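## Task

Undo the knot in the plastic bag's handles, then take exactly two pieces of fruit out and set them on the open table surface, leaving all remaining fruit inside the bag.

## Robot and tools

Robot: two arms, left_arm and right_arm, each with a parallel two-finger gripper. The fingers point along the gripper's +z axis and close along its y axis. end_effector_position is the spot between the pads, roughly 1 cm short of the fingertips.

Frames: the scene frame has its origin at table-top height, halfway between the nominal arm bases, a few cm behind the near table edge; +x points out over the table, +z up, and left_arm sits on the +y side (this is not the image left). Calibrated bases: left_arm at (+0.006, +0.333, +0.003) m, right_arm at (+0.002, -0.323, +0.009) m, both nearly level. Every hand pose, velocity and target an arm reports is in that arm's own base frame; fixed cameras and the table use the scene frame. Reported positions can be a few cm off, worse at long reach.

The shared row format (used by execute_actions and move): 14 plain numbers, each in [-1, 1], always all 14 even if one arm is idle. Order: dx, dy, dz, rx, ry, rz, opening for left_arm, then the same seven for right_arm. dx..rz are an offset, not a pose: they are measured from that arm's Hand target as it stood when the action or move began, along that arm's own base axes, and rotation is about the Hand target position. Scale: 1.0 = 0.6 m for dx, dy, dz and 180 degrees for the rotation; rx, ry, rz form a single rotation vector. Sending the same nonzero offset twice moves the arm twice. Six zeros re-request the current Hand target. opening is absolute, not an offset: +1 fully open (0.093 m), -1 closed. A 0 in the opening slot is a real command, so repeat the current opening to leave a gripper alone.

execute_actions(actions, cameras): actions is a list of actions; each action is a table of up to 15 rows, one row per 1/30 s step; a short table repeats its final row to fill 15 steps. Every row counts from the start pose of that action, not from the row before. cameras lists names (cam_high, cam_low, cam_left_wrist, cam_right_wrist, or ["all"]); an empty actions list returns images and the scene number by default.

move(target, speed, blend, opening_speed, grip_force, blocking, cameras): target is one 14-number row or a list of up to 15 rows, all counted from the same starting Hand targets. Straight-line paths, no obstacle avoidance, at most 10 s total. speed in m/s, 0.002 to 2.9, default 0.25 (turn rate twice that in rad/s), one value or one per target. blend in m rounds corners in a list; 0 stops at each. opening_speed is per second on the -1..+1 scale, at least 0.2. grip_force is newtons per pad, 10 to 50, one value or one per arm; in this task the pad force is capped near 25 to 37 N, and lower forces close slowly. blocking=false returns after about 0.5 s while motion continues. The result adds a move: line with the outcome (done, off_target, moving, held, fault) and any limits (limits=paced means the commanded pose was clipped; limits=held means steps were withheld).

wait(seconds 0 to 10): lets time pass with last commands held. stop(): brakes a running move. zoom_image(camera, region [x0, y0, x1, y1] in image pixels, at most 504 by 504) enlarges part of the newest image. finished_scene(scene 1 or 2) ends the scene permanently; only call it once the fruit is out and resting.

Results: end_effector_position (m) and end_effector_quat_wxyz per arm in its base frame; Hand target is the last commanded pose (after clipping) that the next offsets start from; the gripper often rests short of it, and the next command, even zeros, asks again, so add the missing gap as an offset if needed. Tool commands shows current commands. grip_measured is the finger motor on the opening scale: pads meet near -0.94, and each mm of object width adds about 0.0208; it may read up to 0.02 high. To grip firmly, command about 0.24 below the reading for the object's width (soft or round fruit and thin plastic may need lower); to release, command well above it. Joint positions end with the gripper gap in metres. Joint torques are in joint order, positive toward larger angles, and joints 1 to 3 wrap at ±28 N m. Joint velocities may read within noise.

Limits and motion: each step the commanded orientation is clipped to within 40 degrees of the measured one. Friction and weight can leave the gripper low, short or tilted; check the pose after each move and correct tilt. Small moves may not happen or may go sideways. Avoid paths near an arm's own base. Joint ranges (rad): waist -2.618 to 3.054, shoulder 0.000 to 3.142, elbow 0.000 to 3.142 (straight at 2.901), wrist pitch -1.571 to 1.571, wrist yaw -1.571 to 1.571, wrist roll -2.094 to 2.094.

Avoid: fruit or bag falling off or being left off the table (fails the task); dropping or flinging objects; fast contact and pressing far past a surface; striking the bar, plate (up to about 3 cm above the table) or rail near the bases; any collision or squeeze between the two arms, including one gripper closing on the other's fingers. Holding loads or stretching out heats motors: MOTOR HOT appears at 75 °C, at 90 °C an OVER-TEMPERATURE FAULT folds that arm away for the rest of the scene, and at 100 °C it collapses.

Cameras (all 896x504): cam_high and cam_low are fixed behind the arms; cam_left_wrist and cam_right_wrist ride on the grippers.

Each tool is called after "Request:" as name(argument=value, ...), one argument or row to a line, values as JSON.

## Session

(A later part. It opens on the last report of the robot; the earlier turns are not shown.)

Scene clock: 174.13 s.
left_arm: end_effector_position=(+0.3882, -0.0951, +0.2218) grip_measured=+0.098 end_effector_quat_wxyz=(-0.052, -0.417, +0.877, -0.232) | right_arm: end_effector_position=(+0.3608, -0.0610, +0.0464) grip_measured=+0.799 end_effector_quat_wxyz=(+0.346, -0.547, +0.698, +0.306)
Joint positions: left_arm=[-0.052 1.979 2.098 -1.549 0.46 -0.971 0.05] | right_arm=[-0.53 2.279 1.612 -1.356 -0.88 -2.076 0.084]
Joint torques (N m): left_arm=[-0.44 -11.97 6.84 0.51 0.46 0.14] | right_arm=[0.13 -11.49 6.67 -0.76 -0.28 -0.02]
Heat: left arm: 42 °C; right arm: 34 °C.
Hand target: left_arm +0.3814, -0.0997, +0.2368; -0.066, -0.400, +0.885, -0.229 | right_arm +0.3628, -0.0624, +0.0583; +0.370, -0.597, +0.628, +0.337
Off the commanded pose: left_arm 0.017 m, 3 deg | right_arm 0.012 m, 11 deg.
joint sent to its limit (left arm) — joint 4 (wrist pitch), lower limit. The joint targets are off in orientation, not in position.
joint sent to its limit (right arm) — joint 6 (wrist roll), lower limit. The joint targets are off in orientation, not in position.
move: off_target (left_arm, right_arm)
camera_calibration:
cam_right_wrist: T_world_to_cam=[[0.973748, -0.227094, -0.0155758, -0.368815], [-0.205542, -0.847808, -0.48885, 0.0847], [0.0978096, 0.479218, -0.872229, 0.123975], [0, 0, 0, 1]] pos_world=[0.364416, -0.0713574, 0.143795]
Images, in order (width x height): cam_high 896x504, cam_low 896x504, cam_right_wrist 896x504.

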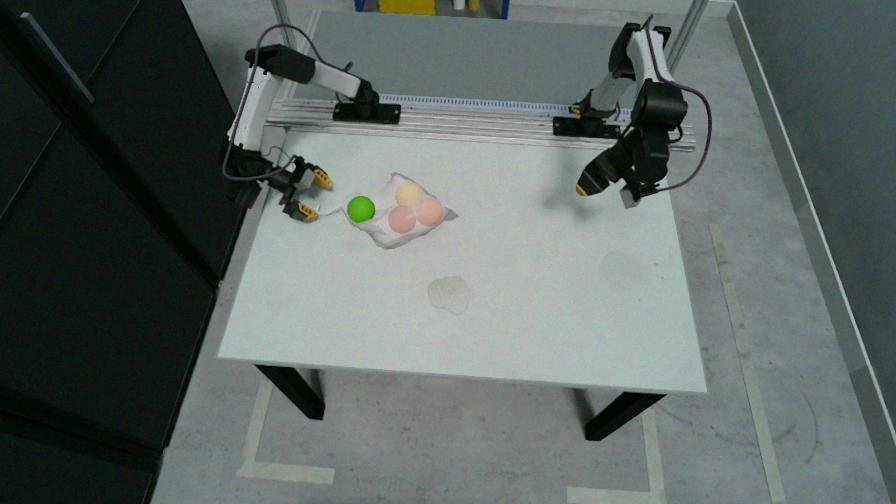

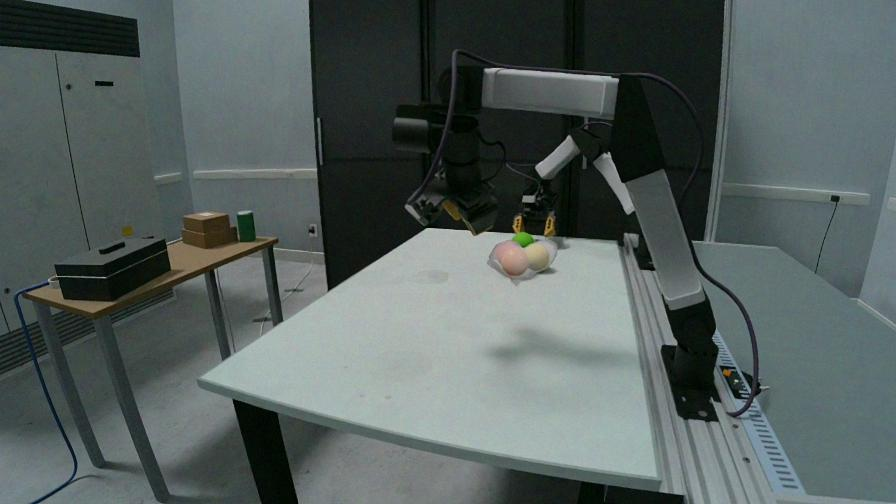

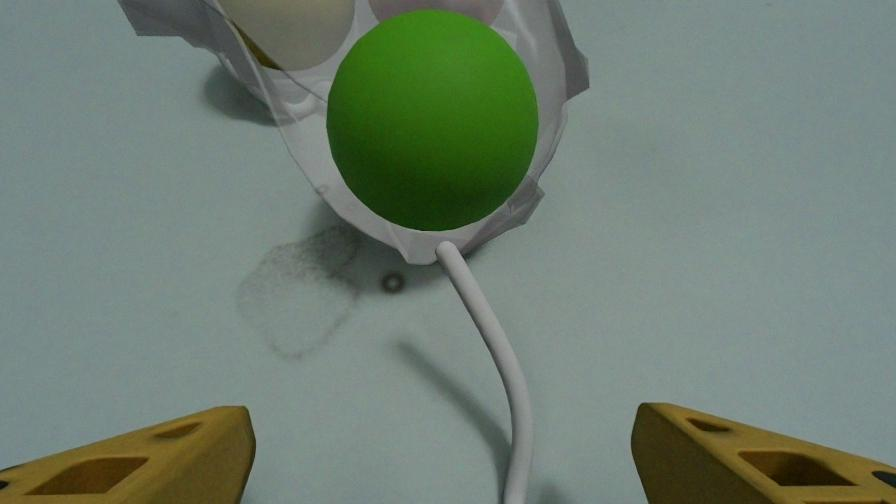

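Request:
move(
  target=[
    [0,0,0,0,0,0,0.1,0.01,0.02,0.1,-0.2,0,0,0.8],
    [0,0,0,0,0,0,0.1,0.037,0.195,0.1,-0.28,0,0,0.8],
  ],
  speed=0.2,
  cameras=["cam_right_wrist"],
)

Scene clock: 178.63 s.
left_arm: end_effector_position=(+0.3882, -0.0951, +0.2218) grip_measured=+0.098 end_effector_quat_wxyz=(-0.052, -0.417, +0.877, -0.232) | right_arm: end_effector_position=(+0.3761, +0.0535, +0.1057) grip_measured=+0.799 end_effector_quat_wxyz=(-0.062, +0.697, -0.712, -0.059)
Joint positions: left_arm=[-0.052 1.979 2.098 -1.549 0.46 -0.971 0.05] | right_arm=[0.067 1.97 1.686 -1.269 -0.17 -1.481 0.084]
Joint torques (N m): left_arm=[-0.4 -12.01 6.86 0.52 0.46 0.14] | right_arm=[0.16 -10.19 7.98 0.5 0.01 0.11]
Heat: left arm: 42 °C; right arm: 36 °C.
Hand target: left_arm +0.3814, -0.0997, +0.2368; -0.066, -0.400, +0.885, -0.229 | right_arm +0.3851, +0.0545, +0.1184; -0.080, +0.697, -0.711, -0.037
Off the commanded pose: left_arm 0.017 m, 3 deg | right_arm 0.015 m, 3 deg.
joint sent to its limit (left arm) — joint 4 (wrist pitch), lower limit. The joint targets are off in orientation, not in position.
move: off_target (left_arm, right_arm)
camera_calibration:
cam_right_wrist: T_world_to_cam=[[0.999391, -0.00835561, 0.0338674, -0.383383], [-0.0173318, -0.96151, 0.274223, 0.0685548], [0.0302726, -0.274643, -0.96107, 0.194461], [0, 0, 0, 1]] pos_world=[0.378451, 0.11612, 0.181075]
Images, in order (width x height): cam_right_wrist 896x504.

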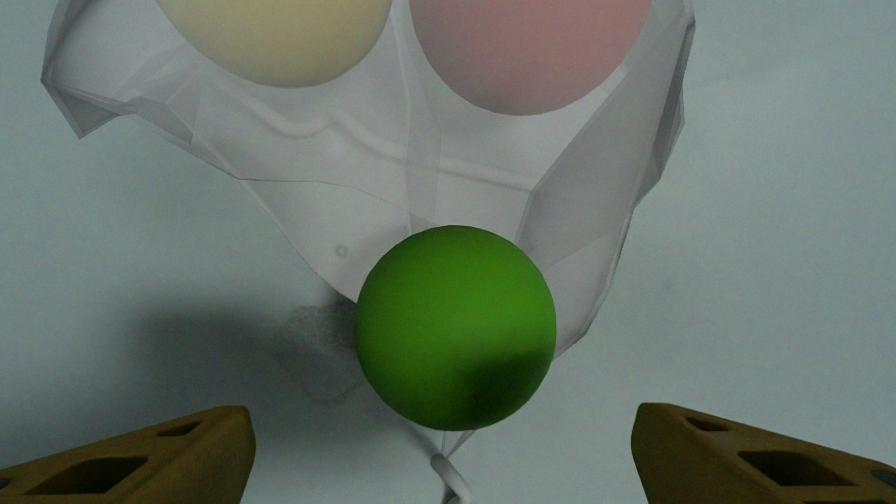

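Request:
move(
  target=[
    [0,0,0,0,0,0,0.1,0.013,-0.028,-0.147,0,0,0,0.8],
    [0,0,0,0,0,0,0.1,0.013,-0.028,-0.147,0,0,0,0.1],
    [0,0,0,0,0,0,0.1,0.013,-0.06,0.0,0,0,0,0.1],
    [0,0,0,0,0,0,0.1,0.013,-0.17,0.05,0,0,0,0.1],
  ],
  speed=0.1,
  opening_speed=0.7,
  cameras=["cam_right_wrist","cam_high","cam_low"],
)

Scene clock: 185.33 s.
left_arm: end_effector_position=(+0.3882, -0.0951, +0.2218) grip_measured=+0.098 end_effector_quat_wxyz=(-0.052, -0.417, +0.877, -0.232) | right_arm: end_effector_position=(+0.3912, -0.0502, +0.1478) grip_measured=+0.235 end_effector_quat_wxyz=(-0.081, +0.693, -0.715, -0.031)
Joint positions: left_arm=[-0.052 1.979 2.098 -1.549 0.46 -0.971 0.05] | right_arm=[-0.199 2.017 1.921 -1.433 -0.169 -1.735 0.056]
Joint torques (N m): left_arm=[-0.4 -11.99 6.89 0.5 0.46 0.15] | right_arm=[0.24 -7.31 8.5 0.18 -0.12 -0.03]
Heat: left arm: 43 °C; right arm: 36 °C.
Hand target: left_arm +0.3814, -0.0997, +0.2368; -0.066, -0.400, +0.885, -0.229 | right_arm +0.3929, -0.0474, +0.1484; -0.080, +0.698, -0.711, -0.037
Off the commanded pose: left_arm 0.017 m, 3 deg | right_arm 0.003 m, 1 deg.
joint sent to its limit (left arm) — joint 4 (wrist pitch), lower limit. The joint targets are off in orientation, not in position.
move: off_target (left_arm)
camera_calibration:
cam_right_wrist: T_world_to_cam=[[0.994824, -0.0233365, 0.0988959, -0.409364], [-0.0506827, -0.957517, 0.283887, -0.0306493], [0.0880696, -0.28743, -0.953744, 0.181699], [0, 0, 0, 1]] pos_world=[0.38969, 0.0133253, 0.222479]
Images, in order (width x height): cam_high 896x504, cam_low 896x504, cam_right_wrist 896x504.

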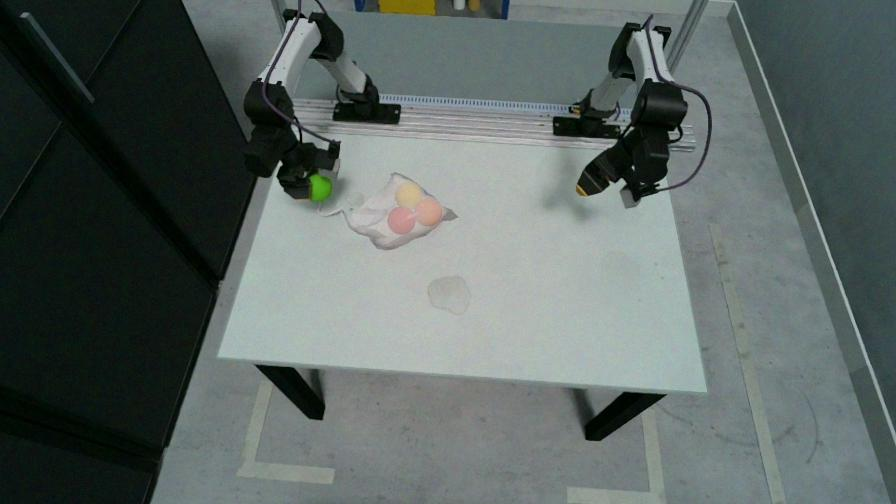

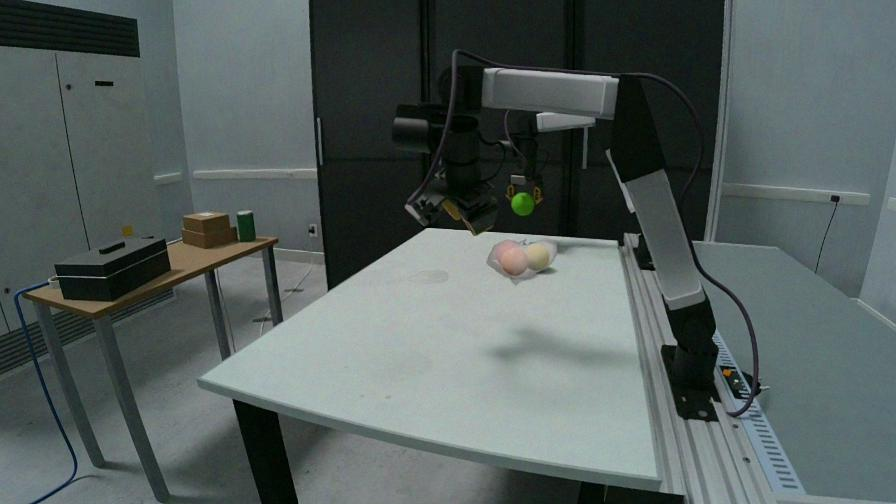

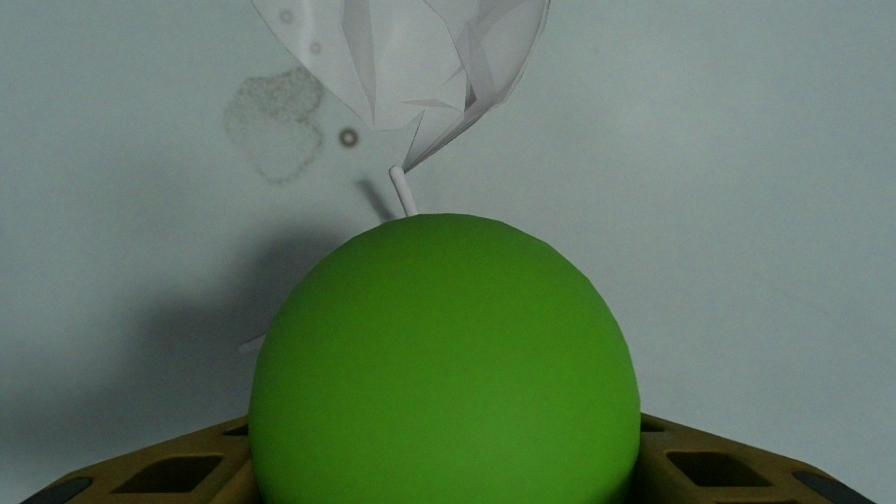

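Request:
move(
  target=[
    [0,0,0,0,0,0,0.1,0.17,0.02,0,0,0,0,0.1],
    [0,0,0,0,0,0,0.1,0.17,0.02,-0.16,0,0,0,0.1],
  ],
  speed=[0.2,0.1],
  cameras=["cam_low"],
)

Request:
zoom_image(
  camera="cam_low",
  region=[440, 160, 620, 310],
)

Scene clock: 188.57 s.
left_arm: end_effector_position=(+0.3882, -0.0951, +0.2218) grip_measured=+0.098 end_effector_quat_wxyz=(-0.052, -0.417, +0.877, -0.232) | right_arm: end_effector_position=(+0.4920, -0.0411, +0.0620) grip_measured=+0.235 end_effector_quat_wxyz=(-0.081, +0.691, -0.717, -0.034)
Joint positions: left_arm=[-0.052 1.979 2.098 -1.549 0.46 -0.971 0.05] | right_arm=[-0.141 2.497 2.375 -1.401 -0.169 -1.67 0.056]
Joint torques (N m): left_arm=[-0.35 -12 6.9 0.51 0.47 0.15] | right_arm=[0.62 -9.95 5.94 0.5 -0.11 -0.03]
Heat: left arm: 43 °C; right arm: 36 °C.
Hand target: left_arm +0.3814, -0.0997, +0.2368; -0.066, -0.400, +0.885, -0.229 | right_arm +0.4949, -0.0354, +0.0523; -0.080, +0.697, -0.711, -0.037
Off the commanded pose: left_arm 0.017 m, 3 deg | right_arm 0.012 m, 1 deg.
joint sent to its limit (left arm) — joint 4 (wrist pitch), lower limit. The joint targets are off in orientation, not in position.
move: off_target (left_arm, right_arm)
Images, in order (width x height): cam_low 896x504.

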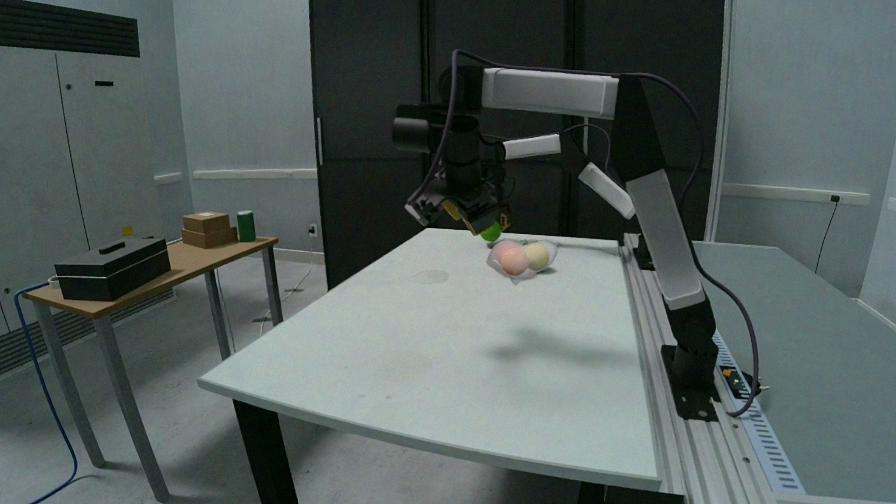

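Scaled by 2.800 from the camera's 896x504 image, which has a finer 1280x720 frame.

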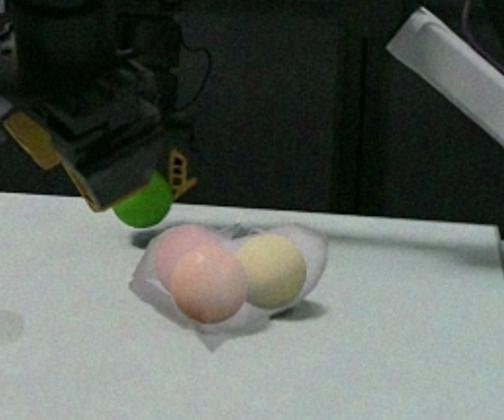

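Steps down at .015.

Request:
move(
  target=[0,0,0,0,0,0,0.1,0,0,-0.045,0,0,0,0.1],
  speed=0.04,
)

Request:
move(
  target=[0,0,0,0,0,0,0.1,0,0,-0.015,0,0,0,0.1],
  speed=0.02,
)

Scene clock: 189.90 s.
left_arm: end_effector_position=(+0.3882, -0.0951, +0.2218) grip_measured=+0.098 end_effector_quat_wxyz=(-0.052, -0.417, +0.877, -0.232) | right_arm: end_effector_position=(+0.4903, -0.0408, +0.0386) grip_measured=+0.235 end_effector_quat_wxyz=(-0.077, +0.691, -0.718, -0.039)
Joint positions: left_arm=[-0.052 1.979 2.098 -1.549 0.46 -0.971 0.05] | right_arm=[-0.141 2.497 2.283 -1.323 -0.169 -1.671 0.056]
Joint torques (N m): left_arm=[-0.34 -12.04 6.91 0.51 0.46 0.13] | right_arm=[0.68 -10.7 3.67 0.81 -0.1 -0.01]
Heat: left arm: 43 °C; right arm: 36 °C.
Hand target: left_arm +0.3814, -0.0997, +0.2368; -0.066, -0.400, +0.885, -0.229 | right_arm +0.4950, -0.0354, +0.0254; -0.080, +0.697, -0.711, -0.037
Off the commanded pose: left_arm 0.017 m, 3 deg | right_arm 0.015 m, 1 deg.
joint sent to its limit (left arm) — joint 4 (wrist pitch), lower limit. The joint targets are off in orientation, not in position.
move: off_target (left_arm, right_arm)

Scene clock: 190.70 s.
left_arm: end_effector_position=(+0.3882, -0.0951, +0.2218) grip_measured=+0.098 end_effector_quat_wxyz=(-0.052, -0.417, +0.877, -0.232) | right_arm: end_effector_position=(+0.4900, -0.0408, +0.0372) grip_measured=+0.235 end_effector_quat_wxyz=(-0.079, +0.691, -0.717, -0.037)
Joint positions: left_arm=[-0.052 1.979 2.098 -1.549 0.46 -0.971 0.05] | right_arm=[-0.141 2.485 2.255 -1.301 -0.169 -1.671 0.056]
Joint torques (N m): left_arm=[-0.4 -12.04 6.9 0.5 0.46 0.14] | right_arm=[0.68 -9.73 2.89 0.96 -0.11 -0.01]
Heat: left arm: 43 °C; right arm: 36 °C.
Hand target: left_arm +0.3814, -0.0997, +0.2368; -0.066, -0.400, +0.885, -0.229 | right_arm +0.4949, -0.0354, +0.0164; -0.080, +0.697, -0.711, -0.037
Off the commanded pose: left_arm 0.017 m, 3 deg | right_arm 0.022 m, 1 deg.
joint sent to its limit (left arm) — joint 4 (wrist pitch), lower limit. The joint targets are off in orientation, not in position.
move: off_target (left_arm, right_arm)

Request:
move(
  target=[
    [0,0,0,0,0,0,0.1,0,0,0.013,0,0,0,0.1],
    [0,0,0,0,0,0,0.1,0,0,0.013,0,0,0,0.8],
    [0,0,0,0,0,0,0.1,0,0,0.24,0,0,0,0.8],
    [0,0,0,0,0,0,0.1,-0.23,0.17,0.24,0,0,0,0.7],
  ],
  speed=[0.05,0.05,0.12,0.25],
  opening_speed=1.5,
  cameras=["cam_right_wrist","cam_high"],
)

Request:
zoom_image(
  camera="cam_high",
  region=[290, 130, 470, 270],
)

Scene clock: 196.40 s.
left_arm: end_effector_position=(+0.3882, -0.0951, +0.2218) grip_measured=+0.098 end_effector_quat_wxyz=(-0.052, -0.417, +0.877, -0.232) | right_arm: end_effector_position=(+0.3564, +0.0656, +0.1526) grip_measured=+0.701 end_effector_quat_wxyz=(-0.068, +0.697, -0.712, -0.052)
Joint positions: left_arm=[-0.052 1.979 2.098 -1.549 0.46 -0.971 0.05] | right_arm=[0.105 1.88 1.749 -1.397 -0.165 -1.441 0.079]
Joint torques (N m): left_arm=[-0.4 -11.96 6.87 0.5 0.46 0.14] | right_arm=[0.25 -10.37 5.35 0.55 0.03 0.13]
Heat: left arm: 43 °C; right arm: 37 °C.
Hand target: left_arm +0.3814, -0.0997, +0.2368; -0.066, -0.400, +0.885, -0.229 | right_arm +0.3569, +0.0665, +0.1603; -0.080, +0.697, -0.711, -0.037
Off the commanded pose: left_arm 0.017 m, 3 deg | right_arm 0.008 m, 2 deg.
joint sent to its limit (left arm) — joint 4 (wrist pitch), lower limit. The joint targets are off in orientation, not in position.
move: off_target (left_arm); target 2's new opening was sent with right_arm's hand 0.015 m and 1 deg from that target
camera_calibration:
cam_right_wrist: T_world_to_cam=[[0.99856, -0.00970666, 0.0527577, -0.367664], [-0.0238764, -0.961124, 0.275082, 0.0691718], [0.0480366, -0.275945, -0.959972, 0.237028], [0, 0, 0, 1]] pos_world=[0.3574, 0.128321, 0.22791]
Images, in order (width x height): cam_high 896x504, cam_right_wrist 896x504.

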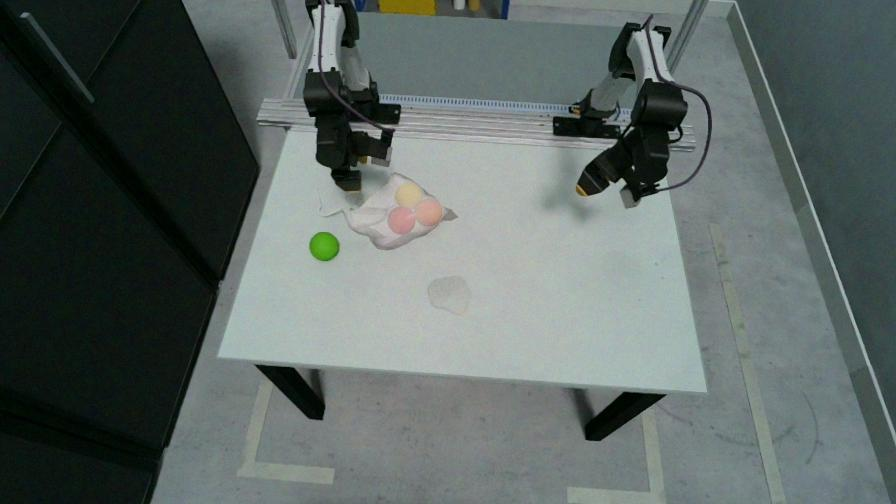

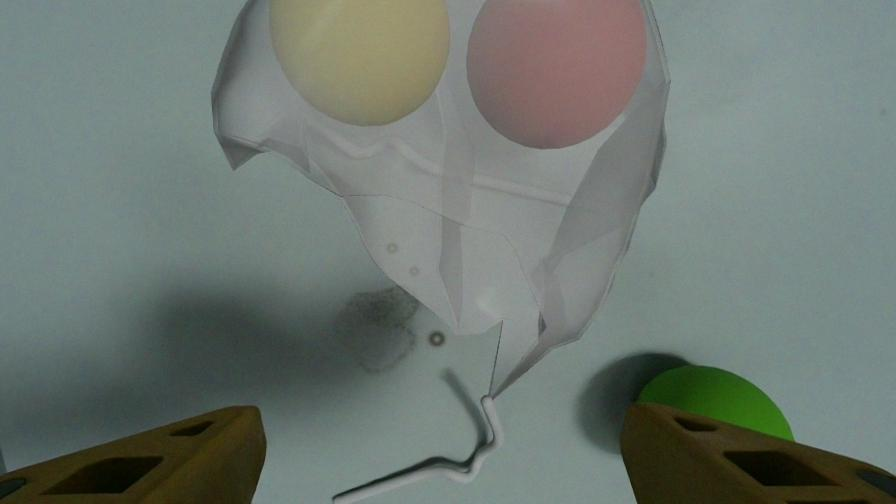

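Scaled by 2.800 from the camera's 896x504 image, which has a finer 1280x720 frame.

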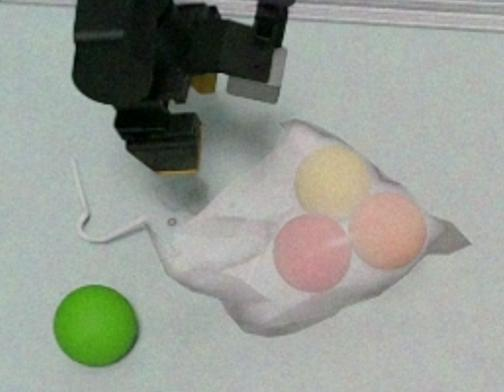

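Request:
move(
  target=[
    [0,0,0,0,0,0,0.1,0.03,-0.07,-0.08,0.26,0,0,-0.4],
    [0,0,0,0,0,0,0.1,0.04,-0.06,-0.255,0.26,0,0,-0.4],
  ],
  speed=0.15,
  cameras=["cam_right_wrist"],
)

Scene clock: 202.43 s.
left_arm: end_effector_position=(+0.3882, -0.0951, +0.2218) grip_measured=+0.098 end_effector_quat_wxyz=(-0.052, -0.417, +0.877, -0.232) | right_arm: end_effector_position=(+0.3813, +0.0250, +0.0134) grip_measured=-0.399 end_effector_quat_wxyz=(-0.351, +0.610, -0.639, -0.310)
Joint positions: left_arm=[-0.052 1.979 2.098 -1.549 0.46 -0.971 0.05] | right_arm=[-0.299 2.291 1.495 -1.076 -0.942 -1.977 0.026]
Joint torques (N m): left_arm=[-0.4 -12.04 6.87 0.51 0.46 0.14] | right_arm=[0.76 -8.13 4.31 -0.1 -0.52 0.12]
Heat: left arm: 43 °C; right arm: 37 °C.
Hand target: left_arm +0.3814, -0.0997, +0.2368; -0.066, -0.400, +0.885, -0.229 | right_arm +0.3809, +0.0306, +0.0074; -0.351, +0.608, -0.638, -0.317
Off the commanded pose: left_arm 0.017 m, 3 deg | right_arm 0.008 m, 1 deg.
joint sent to its limit (left arm) — joint 4 (wrist pitch), lower limit. The joint targets are off in orientation, not in position.
move: off_target (left_arm)
camera_calibration:
cam_right_wrist: T_world_to_cam=[[0.99495, -0.0773571, 0.0639619, -0.382625], [-0.0349936, -0.864569, -0.501294, 0.0812639], [0.0940781, 0.496524, -0.86291, 0.0528752], [0, 0, 0, 1]] pos_world=[0.378562, 0.0144057, 0.110837]
Images, in order (width x height): cam_right_wrist 896x504.

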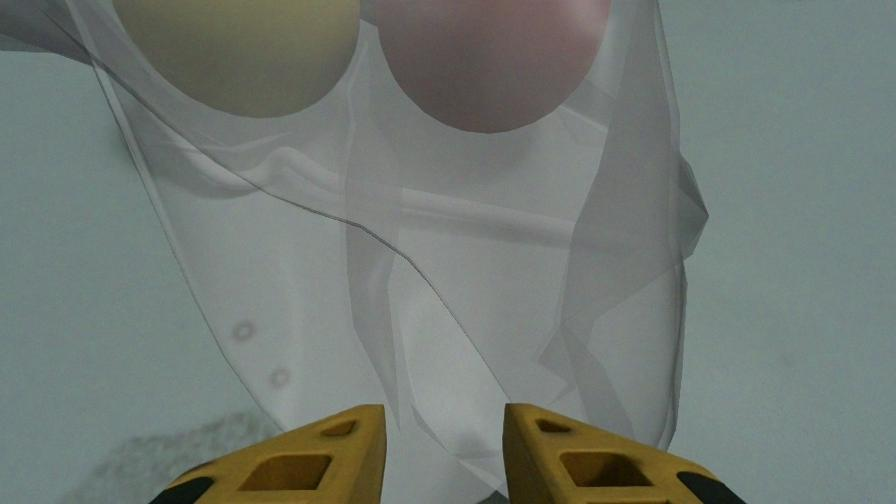

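Request:
move(
  target=[
    [0,0,0,0,0,0,0.1,-0.05,-0.02,-0.002,0,0,0,-0.4],
    [0,0,0,0,0,0,0.1,-0.07,0.08,-0.02,0,0,0,-0.2],
    [0,0,0,0,0,0,0.1,-0.07,0.12,-0.02,0,0,0,-0.2],
  ],
  speed=0.08,
  cameras=["cam_right_wrist"],
)

Scene clock: 207.20 s.
left_arm: end_effector_position=(+0.3882, -0.0951, +0.2218) grip_measured=+0.098 end_effector_quat_wxyz=(-0.052, -0.417, +0.877, -0.232) | right_arm: end_effector_position=(+0.3439, +0.1025, +0.0066) grip_measured=-0.201 end_effector_quat_wxyz=(-0.377, +0.595, -0.627, -0.334)
Joint positions: left_arm=[-0.052 1.979 2.098 -1.549 0.46 -0.971 0.05] | right_arm=[-0.13 2.122 1.114 -0.64 -1.054 -1.694 0.036]
Joint torques (N m): left_arm=[-0.38 -12.03 6.8 0.52 0.48 0.15] | right_arm=[1.05 -8.66 2.74 0.38 0.17 0.23]
Heat: left arm: 44 °C; right arm: 37 °C.
Hand target: left_arm +0.3814, -0.0997, +0.2368; -0.066, -0.400, +0.885, -0.229 | right_arm +0.3389, +0.1026, -0.0047; -0.351, +0.608, -0.638, -0.317
Off the commanded pose: left_arm 0.017 m, 3 deg | right_arm 0.012 m, 4 deg.
joint sent to its limit (left arm) — joint 4 (wrist pitch), lower limit. The joint targets are off in orientation, not in position.
move: off_target (left_arm, right_arm); target 2's new opening was sent with right_arm's hand 0.011 m and 4 deg from that target
camera_calibration:
cam_right_wrist: T_world_to_cam=[[0.994514, -0.0855683, 0.0601609, -0.338059], [-0.0361791, -0.821044, -0.569717, 0.139967], [0.0981445, 0.564415, -0.819636, 0.00324987], [0, 0, 0, 1]] pos_world=[0.34095, 0.0841577, 0.102743]
Images, in order (width x height): cam_right_wrist 896x504.

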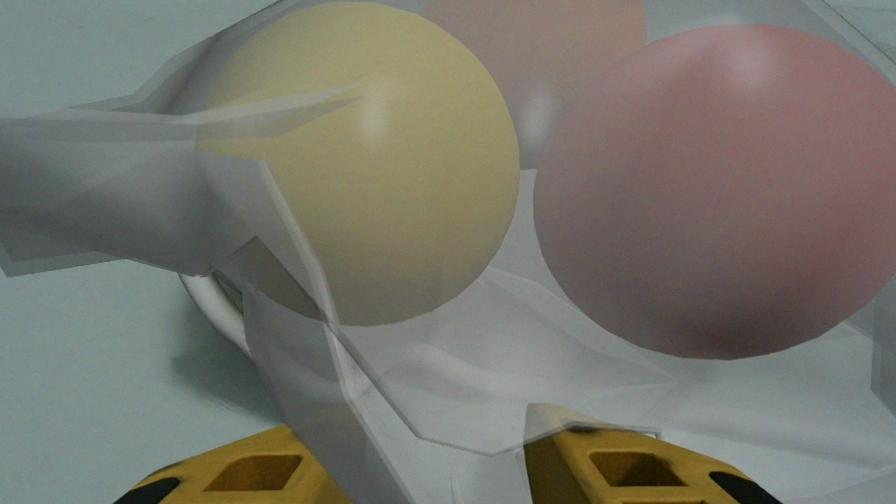

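Request:
move(
  target=[
    [0,0,0,0,0,0,0.1,0.0,-0.06,0,0,0,0,-0.5],
    [0,0,0,0,0,0,0.1,0.05,-0.05,-0.01,0,0,0,-0.6],
    [0,0,0,0,0,0,0.1,0.05,0.06,-0.013,0,0,0,-0.6],
  ],
  speed=0.08,
  cameras=["cam_right_wrist"],
)

Scene clock: 211.77 s.
left_arm: end_effector_position=(+0.3882, -0.0951, +0.2218) grip_measured=+0.098 end_effector_quat_wxyz=(-0.052, -0.417, +0.877, -0.232) | right_arm: end_effector_position=(+0.3735, +0.1393, +0.0027) grip_measured=-0.599 end_effector_quat_wxyz=(-0.380, +0.599, -0.619, -0.338)
Joint positions: left_arm=[-0.052 1.979 2.098 -1.549 0.46 -0.971 0.05] | right_arm=[-0.021 2.18 1.188 -0.482 -1.063 -1.501 0.016]
Joint torques (N m): left_arm=[-0.38 -11.97 6.84 0.51 0.47 0.12] | right_arm=[0.92 -8.84 2.97 0.64 0.3 0.29]
Heat: left arm: 44 °C; right arm: 37 °C.
Hand target: left_arm +0.3814, -0.0997, +0.2368; -0.066, -0.400, +0.885, -0.229 | right_arm +0.3690, +0.1385, -0.0124; -0.351, +0.608, -0.638, -0.317
Off the commanded pose: left_arm 0.017 m, 3 deg | right_arm 0.016 m, 5 deg.
joint sent to its limit (left arm) — joint 4 (wrist pitch), lower limit. The joint targets are off in orientation, not in position.
move: off_target (left_arm, right_arm); target 2's new opening was sent with right_arm's hand 0.016 m and 3 deg from that target
camera_calibration:
cam_right_wrist: T_world_to_cam=[[0.995245, -0.0715909, 0.0660437, -0.36633], [-0.0203104, -0.815689, -0.578134, 0.162367], [0.0952603, 0.574043, -0.813265, -0.0237589], [0, 0, 0, 1]] pos_world=[0.37015, 0.119854, 0.0987415]
Images, in order (width x height): cam_right_wrist 896x504.

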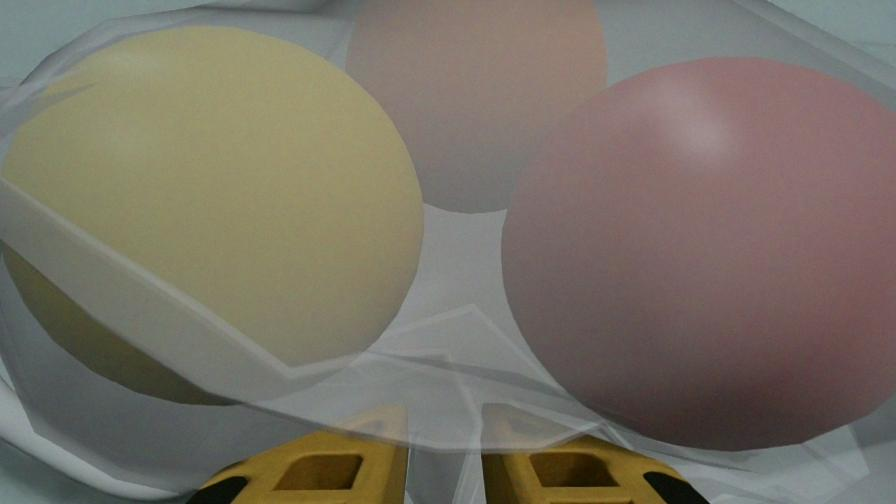

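Request:
move(
  target=[
    [0,0,0,0,0,0,0.1,0.03,-0.045,0.005,0,0,0,-0.6],
    [0,0,0,0,0,0,0.1,0.075,-0.035,0.003,0,0,0,0.66],
    [0,0,0,0,0,0,0.1,0.078,0.035,0.0,0,0,0,0.66],
  ],
  speed=0.08,
  cameras=["cam_right_wrist","cam_high"],
)

Scene clock: 215.90 s.
left_arm: end_effector_position=(+0.3882, -0.0951, +0.2218) grip_measured=+0.098 end_effector_quat_wxyz=(-0.052, -0.417, +0.877, -0.232) | right_arm: end_effector_position=(+0.4222, +0.1567, +0.0039) grip_measured=+0.659 end_effector_quat_wxyz=(-0.374, +0.607, -0.624, -0.321)
Joint positions: left_arm=[-0.052 1.979 2.098 -1.549 0.46 -0.971 0.05] | right_arm=[0.031 2.281 1.401 -0.49 -1.019 -1.399 0.077]
Joint torques (N m): left_arm=[-0.38 -11.97 6.86 0.51 0.46 0.15] | right_arm=[1.01 -8.62 3.75 0.67 -0.03 0.24]
Heat: left arm: 44 °C; right arm: 36 °C.
Hand target: left_arm +0.3814, -0.0997, +0.2368; -0.066, -0.400, +0.885, -0.229 | right_arm +0.4157, +0.1596, -0.0125; -0.351, +0.608, -0.638, -0.317
Off the commanded pose: left_arm 0.017 m, 3 deg | right_arm 0.018 m, 3 deg.
joint sent to its limit (left arm) — joint 4 (wrist pitch), lower limit. The joint targets are off in orientation, not in position.
move: off_target (left_arm, right_arm); target 2's new opening was sent with right_arm's hand 0.017 m and 4 deg from that target
camera_calibration:
cam_right_wrist: T_world_to_cam=[[0.993693, -0.0733128, 0.0848483, -0.412765], [-0.0148229, -0.83591, -0.548667, 0.178936], [0.11115, 0.543949, -0.831724, -0.0394152], [0, 0, 0, 1]] pos_world=[0.417195, 0.140753, 0.100416]
Images, in order (width x height): cam_high 896x504, cam_right_wrist 896x504.

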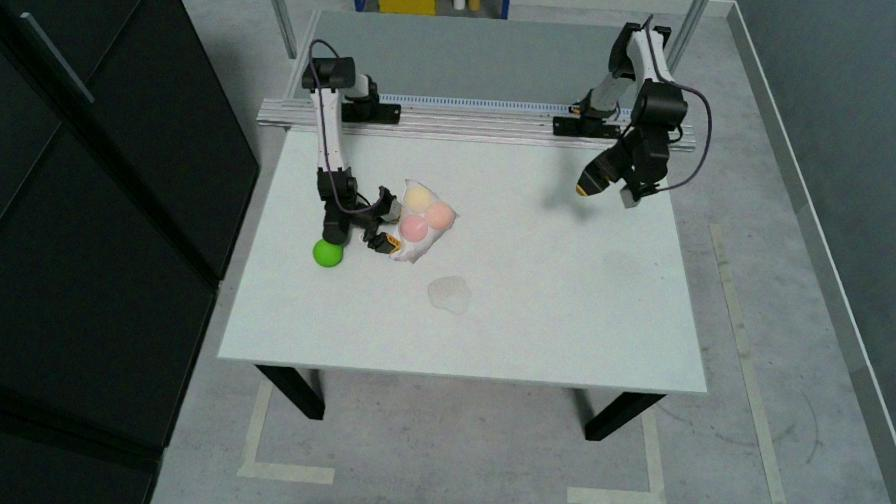

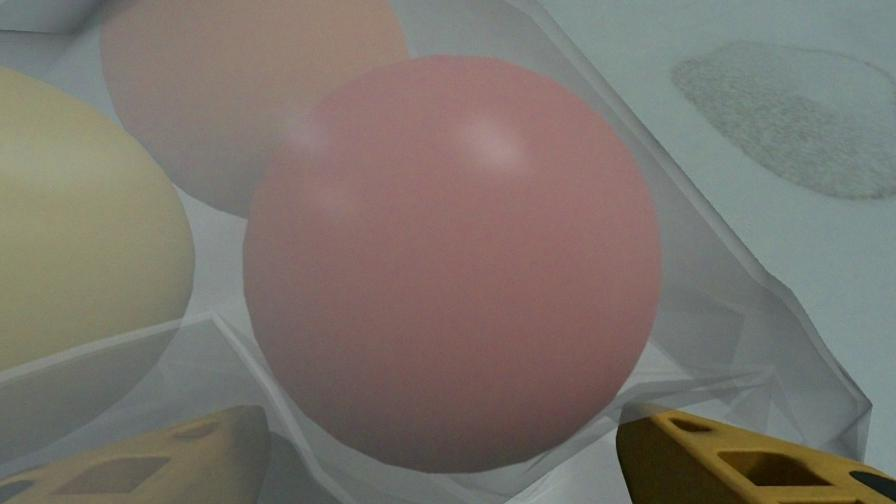

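Request:
move(
  target=[
    [0,0,0,0,0,0,0.1,0.012,0.06,0.01,0,0,0,0.66],
    [0,0,0,0,0,0,0.1,0.012,0.065,0.01,0,0,0,0.1],
  ],
  speed=0.06,
  opening_speed=0.5,
  cameras=["cam_right_wrist"],
)

Scene clock: 219.43 s.
left_arm: end_effector_position=(+0.3882, -0.0951, +0.2218) grip_measured=+0.098 end_effector_quat_wxyz=(-0.052, -0.417, +0.877, -0.232) | right_arm: end_effector_position=(+0.4285, +0.1947, +0.0040) grip_measured=+0.101 end_effector_quat_wxyz=(-0.368, +0.608, -0.629, -0.317)
Joint positions: left_arm=[-0.052 1.979 2.098 -1.549 0.46 -0.971 0.05] | right_arm=[0.125 2.281 1.401 -0.358 -0.977 -1.233 0.05]
Joint torques (N m): left_arm=[-0.35 -12.05 6.89 0.51 0.48 0.14] | right_arm=[1.01 -9.11 4.9 0.8 -0.15 0.18]
Heat: left arm: 44 °C; right arm: 36 °C.
Hand target: left_arm +0.3814, -0.0997, +0.2368; -0.066, -0.400, +0.885, -0.229 | right_arm +0.4229, +0.1986, -0.0065; -0.351, +0.608, -0.638, -0.317
Off the commanded pose: left_arm 0.017 m, 3 deg | right_arm 0.013 m, 2 deg.
joint sent to its limit (left arm) — joint 4 (wrist pitch), lower limit. The joint targets are off in orientation, not in position.
move: off_target (left_arm, right_arm); target 2's new opening was sent with right_arm's hand 0.012 m and 2 deg from that target
camera_calibration:
cam_right_wrist: T_world_to_cam=[[0.993927, -0.0757351, 0.0798304, -0.415821], [-0.0214625, -0.844962, -0.534396, 0.215411], [0.107926, 0.529437, -0.841456, -0.0564304], [0, 0, 0, 1]] pos_world=[0.42401, 0.180398, 0.100826]
Images, in order (width x height): cam_right_wrist 896x504.

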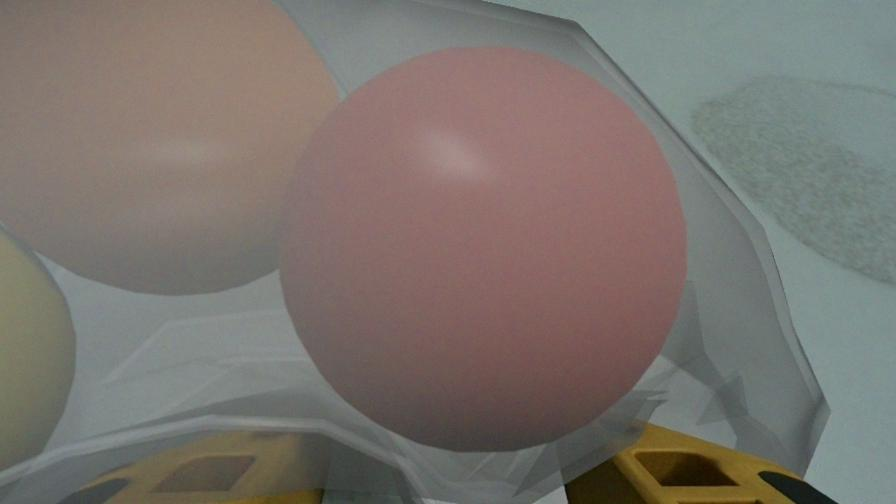

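Request:
move(
  target=[
    [0,0,0,0,0,0,0.1,0.01,-0.03,0.01,0,0,0,0.66],
    [0,0,0,0,0,0,0.1,0.04,0.07,0.005,0,0,0,0.72],
  ],
  speed=0.08,
  cameras=["cam_right_wrist"],
)

Scene clock: 222.77 s.
left_arm: end_effector_position=(+0.3882, -0.0951, +0.2218) grip_measured=+0.098 end_effector_quat_wxyz=(-0.052, -0.417, +0.877, -0.232) | right_arm: end_effector_position=(+0.4422, +0.2360, +0.0047) grip_measured=+0.719 end_effector_quat_wxyz=(-0.354, +0.606, -0.635, -0.322)
Joint positions: left_arm=[-0.052 1.979 2.098 -1.549 0.46 -0.971 0.05] | right_arm=[0.216 2.337 1.508 -0.33 -0.938 -1.097 0.08]
Joint torques (N m): left_arm=[-0.36 -12.01 6.83 0.5 0.46 0.15] | right_arm=[0.55 -8.23 7.76 1.1 -0.21 0.15]
Heat: left arm: 44 °C; right arm: 36 °C.
Hand target: left_arm +0.3814, -0.0997, +0.2368; -0.066, -0.400, +0.885, -0.229 | right_arm +0.4470, +0.2405, -0.0035; -0.351, +0.608, -0.638, -0.317
Off the commanded pose: left_arm 0.017 m, 3 deg | right_arm 0.011 m, 1 deg.
joint sent to its limit (left arm) — joint 4 (wrist pitch), lower limit. The joint targets are off in orientation, not in position.
move: off_target (left_arm, right_arm); target 2's new opening was sent with right_arm's hand 0.011 m and 1 deg from that target
camera_calibration:
cam_right_wrist: T_world_to_cam=[[0.996132, -0.0718934, 0.0505281, -0.428108], [-0.0350251, -0.8522, -0.522043, 0.258652], [0.0805915, 0.518254, -0.851421, -0.0644455], [0, 0, 0, 1]] pos_world=[0.440705, 0.223044, 0.101789]
Images, in order (width x height): cam_right_wrist 896x504.

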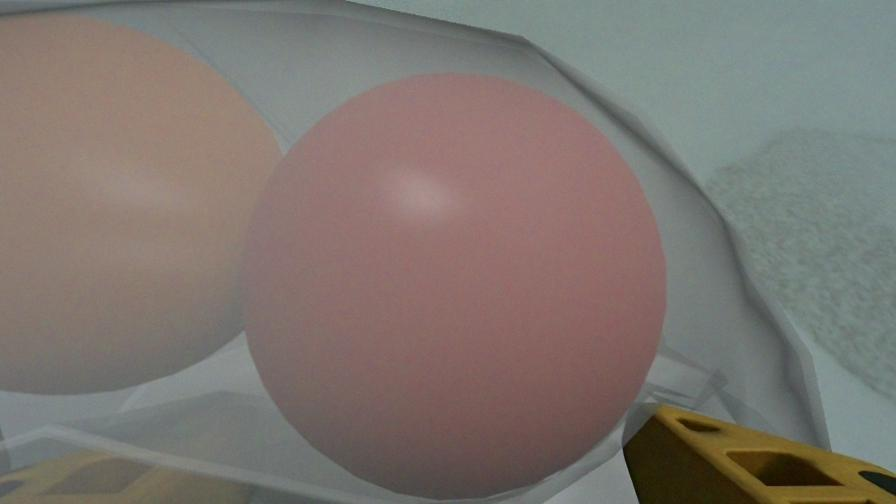

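Request:
move(
  target=[
    [0,0,0,0,0,0,0.1,0.0,0.075,0.0,0,0,0,0.72],
    [0,0,0,0,0,0,0.1,0.0,0.08,0.0,0,0,0,0.05],
  ],
  speed=0.15,
  opening_speed=0.6,
  cameras=["cam_right_wrist","cam_high"],
)

Request:
zoom_image(
  camera="cam_high",
  region=[330, 150, 510, 290],
)

Scene clock: 226.03 s.
left_arm: end_effector_position=(+0.3882, -0.0951, +0.2218) grip_measured=+0.098 end_effector_quat_wxyz=(-0.052, -0.417, +0.877, -0.232) | right_arm: end_effector_position=(+0.4426, +0.2816, +0.0035) grip_measured=+0.051 end_effector_quat_wxyz=(-0.351, +0.605, -0.639, -0.320)
Joint positions: left_arm=[-0.052 1.979 2.098 -1.549 0.46 -0.971 0.05] | right_arm=[0.316 2.361 1.537 -0.224 -0.885 -0.949 0.048]
Joint torques (N m): left_arm=[-0.43 -12.01 6.89 0.51 0.46 0.14] | right_arm=[0.76 -8.27 8.39 1.29 -0.24 0.12]
Heat: left arm: 44 °C; right arm: 36 °C.
Hand target: left_arm +0.3814, -0.0997, +0.2368; -0.066, -0.400, +0.885, -0.229 | right_arm +0.4469, +0.2886, -0.0035; -0.351, +0.608, -0.638, -0.317
Off the commanded pose: left_arm 0.017 m, 3 deg | right_arm 0.011 m, 1 deg.
joint sent to its limit (left arm) — joint 4 (wrist pitch), lower limit. The joint targets are off in orientation, not in position.
move: off_target (left_arm, right_arm); target 2's new opening was sent with right_arm's hand 0.011 m and 1 deg from that target
camera_calibration:
cam_right_wrist: T_world_to_cam=[[0.995998, -0.0762859, 0.0465738, -0.423887], [-0.0414973, -0.856197, -0.51498, 0.300799], [0.0791621, 0.510986, -0.855936, -0.086406], [0, 0, 0, 1]] pos_world=[0.441513, 0.269359, 0.10069]
Images, in order (width x height): cam_high 896x504, cam_right_wrist 896x504.

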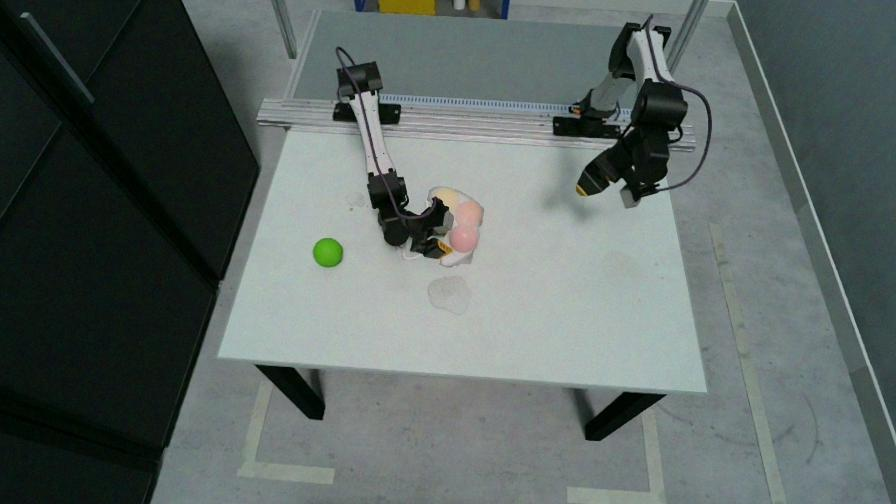

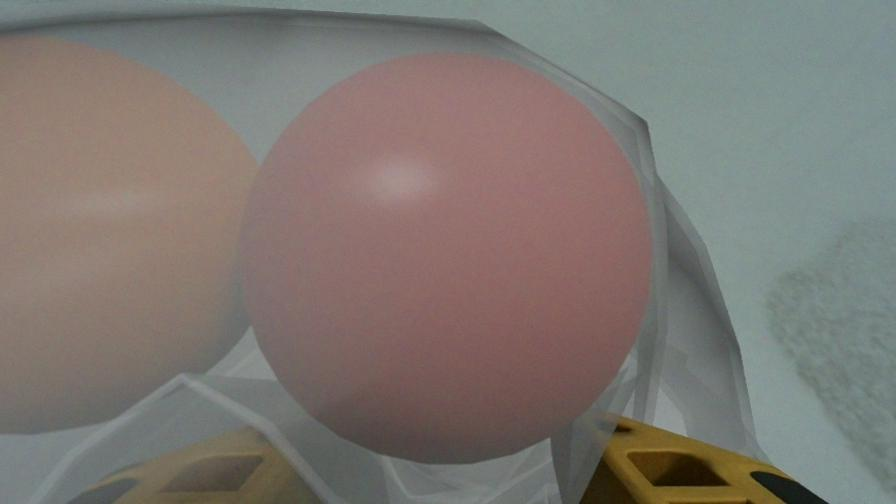

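Scaled by 2.800 from the camera's 896x504 image, which has a finer 1280x720 frame.

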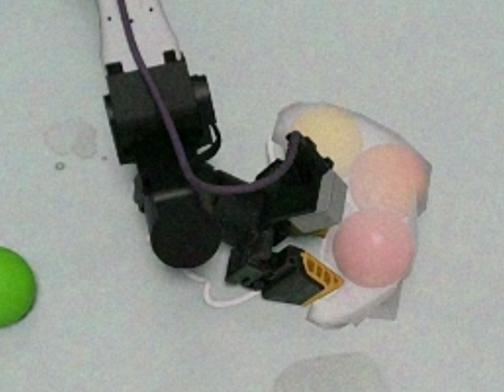

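Request:
move(
  target=[
    [0.11,-0.15,-0.2,0,0,0,-0.3,0,-0.06,0,0,0,0,0.7],
    [0.11,-0.245,-0.35,0,0,0,-0.3,0,-0.06,0,0,0,0,0.72],
  ],
  speed=0.15,
  cameras=["cam_right_wrist","cam_high","cam_left_wrist","cam_low"],
)

Scene clock: 230.47 s.
left_arm: end_effector_position=(+0.4501, -0.2443, +0.0388) grip_measured=-0.298 end_effector_quat_wxyz=(-0.063, -0.397, +0.884, -0.238) | right_arm: end_effector_position=(+0.4523, +0.2530, +0.0029) grip_measured=+0.719 end_effector_quat_wxyz=(-0.363, +0.610, -0.633, -0.309)
Joint positions: left_arm=[-0.361 2.322 1.889 -0.872 0.426 -1.262 0.031] | right_arm=[0.251 2.361 1.537 -0.26 -0.907 -1.043 0.08]
Joint torques (N m): left_arm=[-0.58 -11.47 5.35 1.08 0.14 -0.09] | right_arm=[-0.09 -10.04 6.05 0.85 -0.39 0.01]
Heat: left arm: 44 °C; right arm: 36 °C.
Hand target: left_arm +0.4474, -0.2466, +0.0267; -0.066, -0.400, +0.885, -0.229 | right_arm +0.4469, +0.2526, -0.0035; -0.351, +0.608, -0.638, -0.317
Off the commanded pose: left_arm 0.013 m, 1 deg | right_arm 0.008 m, 2 deg.
move: off_target (left_arm)
camera_calibration:
cam_left_wrist: T_world_to_cam=[[0.747954, -0.549321, 0.372574, -0.486452], [-0.636346, -0.433825, 0.637855, 0.195018], [-0.188756, -0.714172, -0.674039, 0.0216954], [0, 0, 0, 1]] pos_world=[0.492037, -0.16712, 0.0714696]
cam_right_wrist: T_world_to_cam=[[0.993367, -0.0789819, 0.0835673, -0.433982], [-0.0244562, -0.855261, -0.517621, 0.268417], [0.112354, 0.512144, -0.851519, -0.0883734], [0, 0, 0, 1]] pos_world=[0.447597, 0.24055, 0.0999532]

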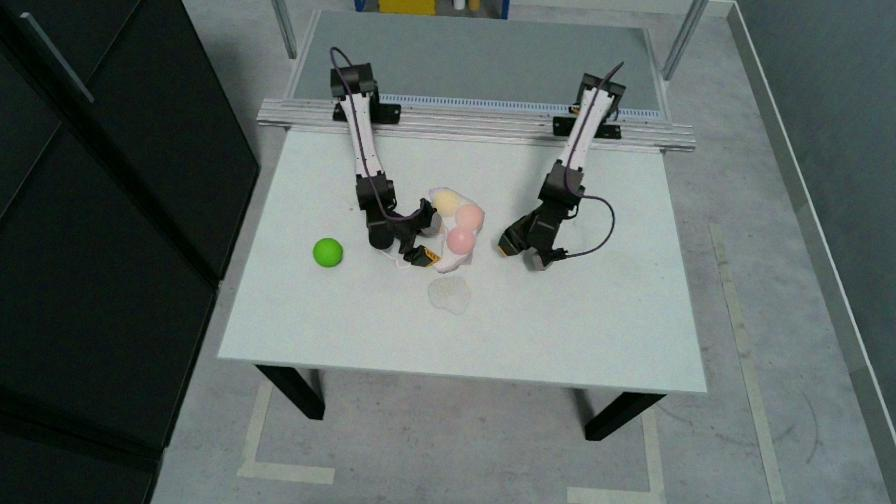

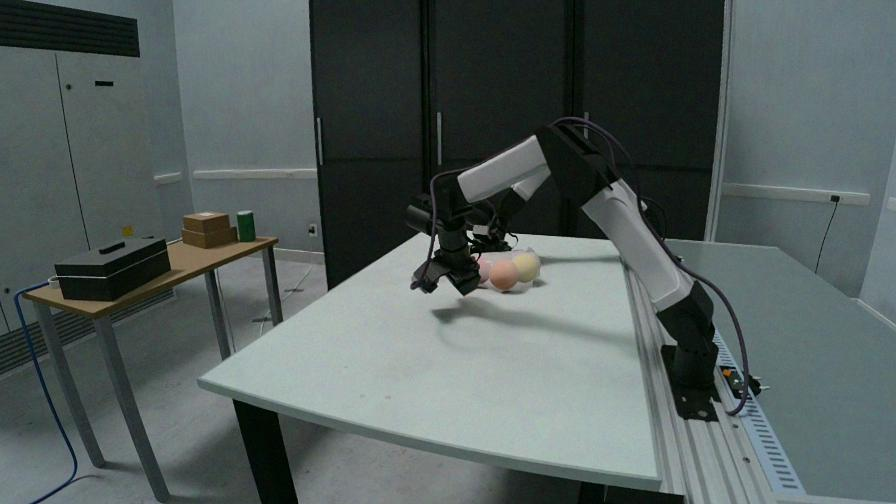

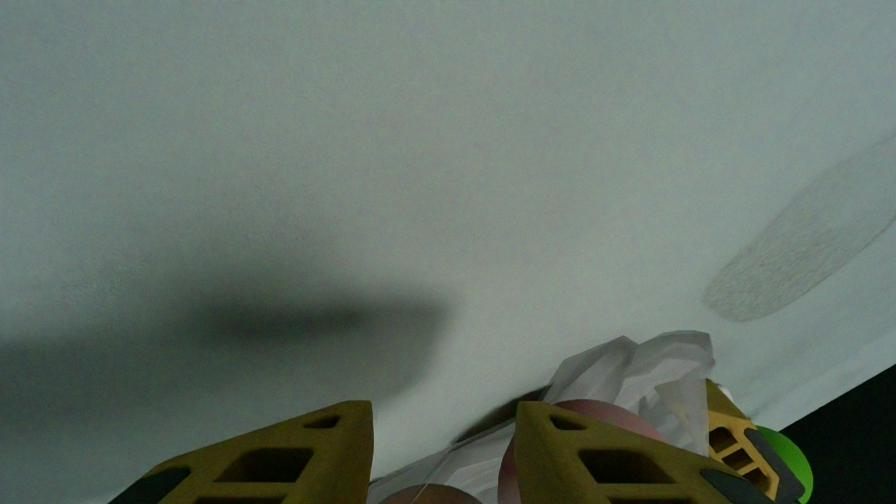

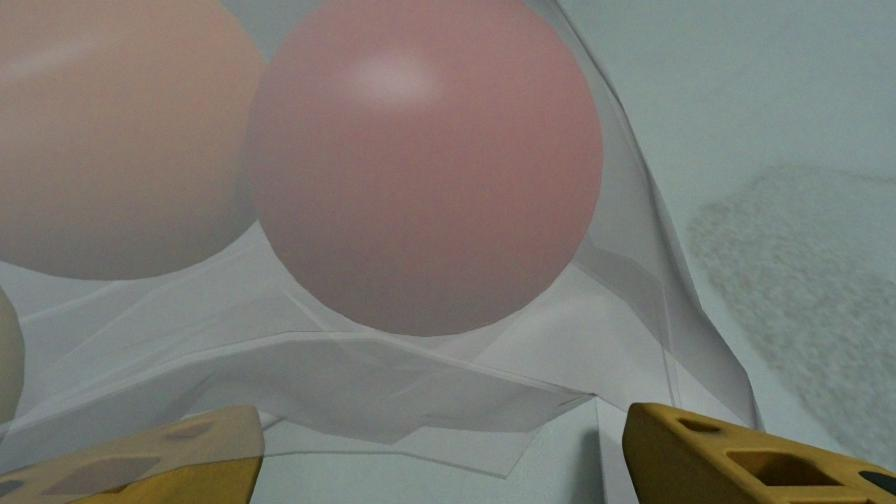

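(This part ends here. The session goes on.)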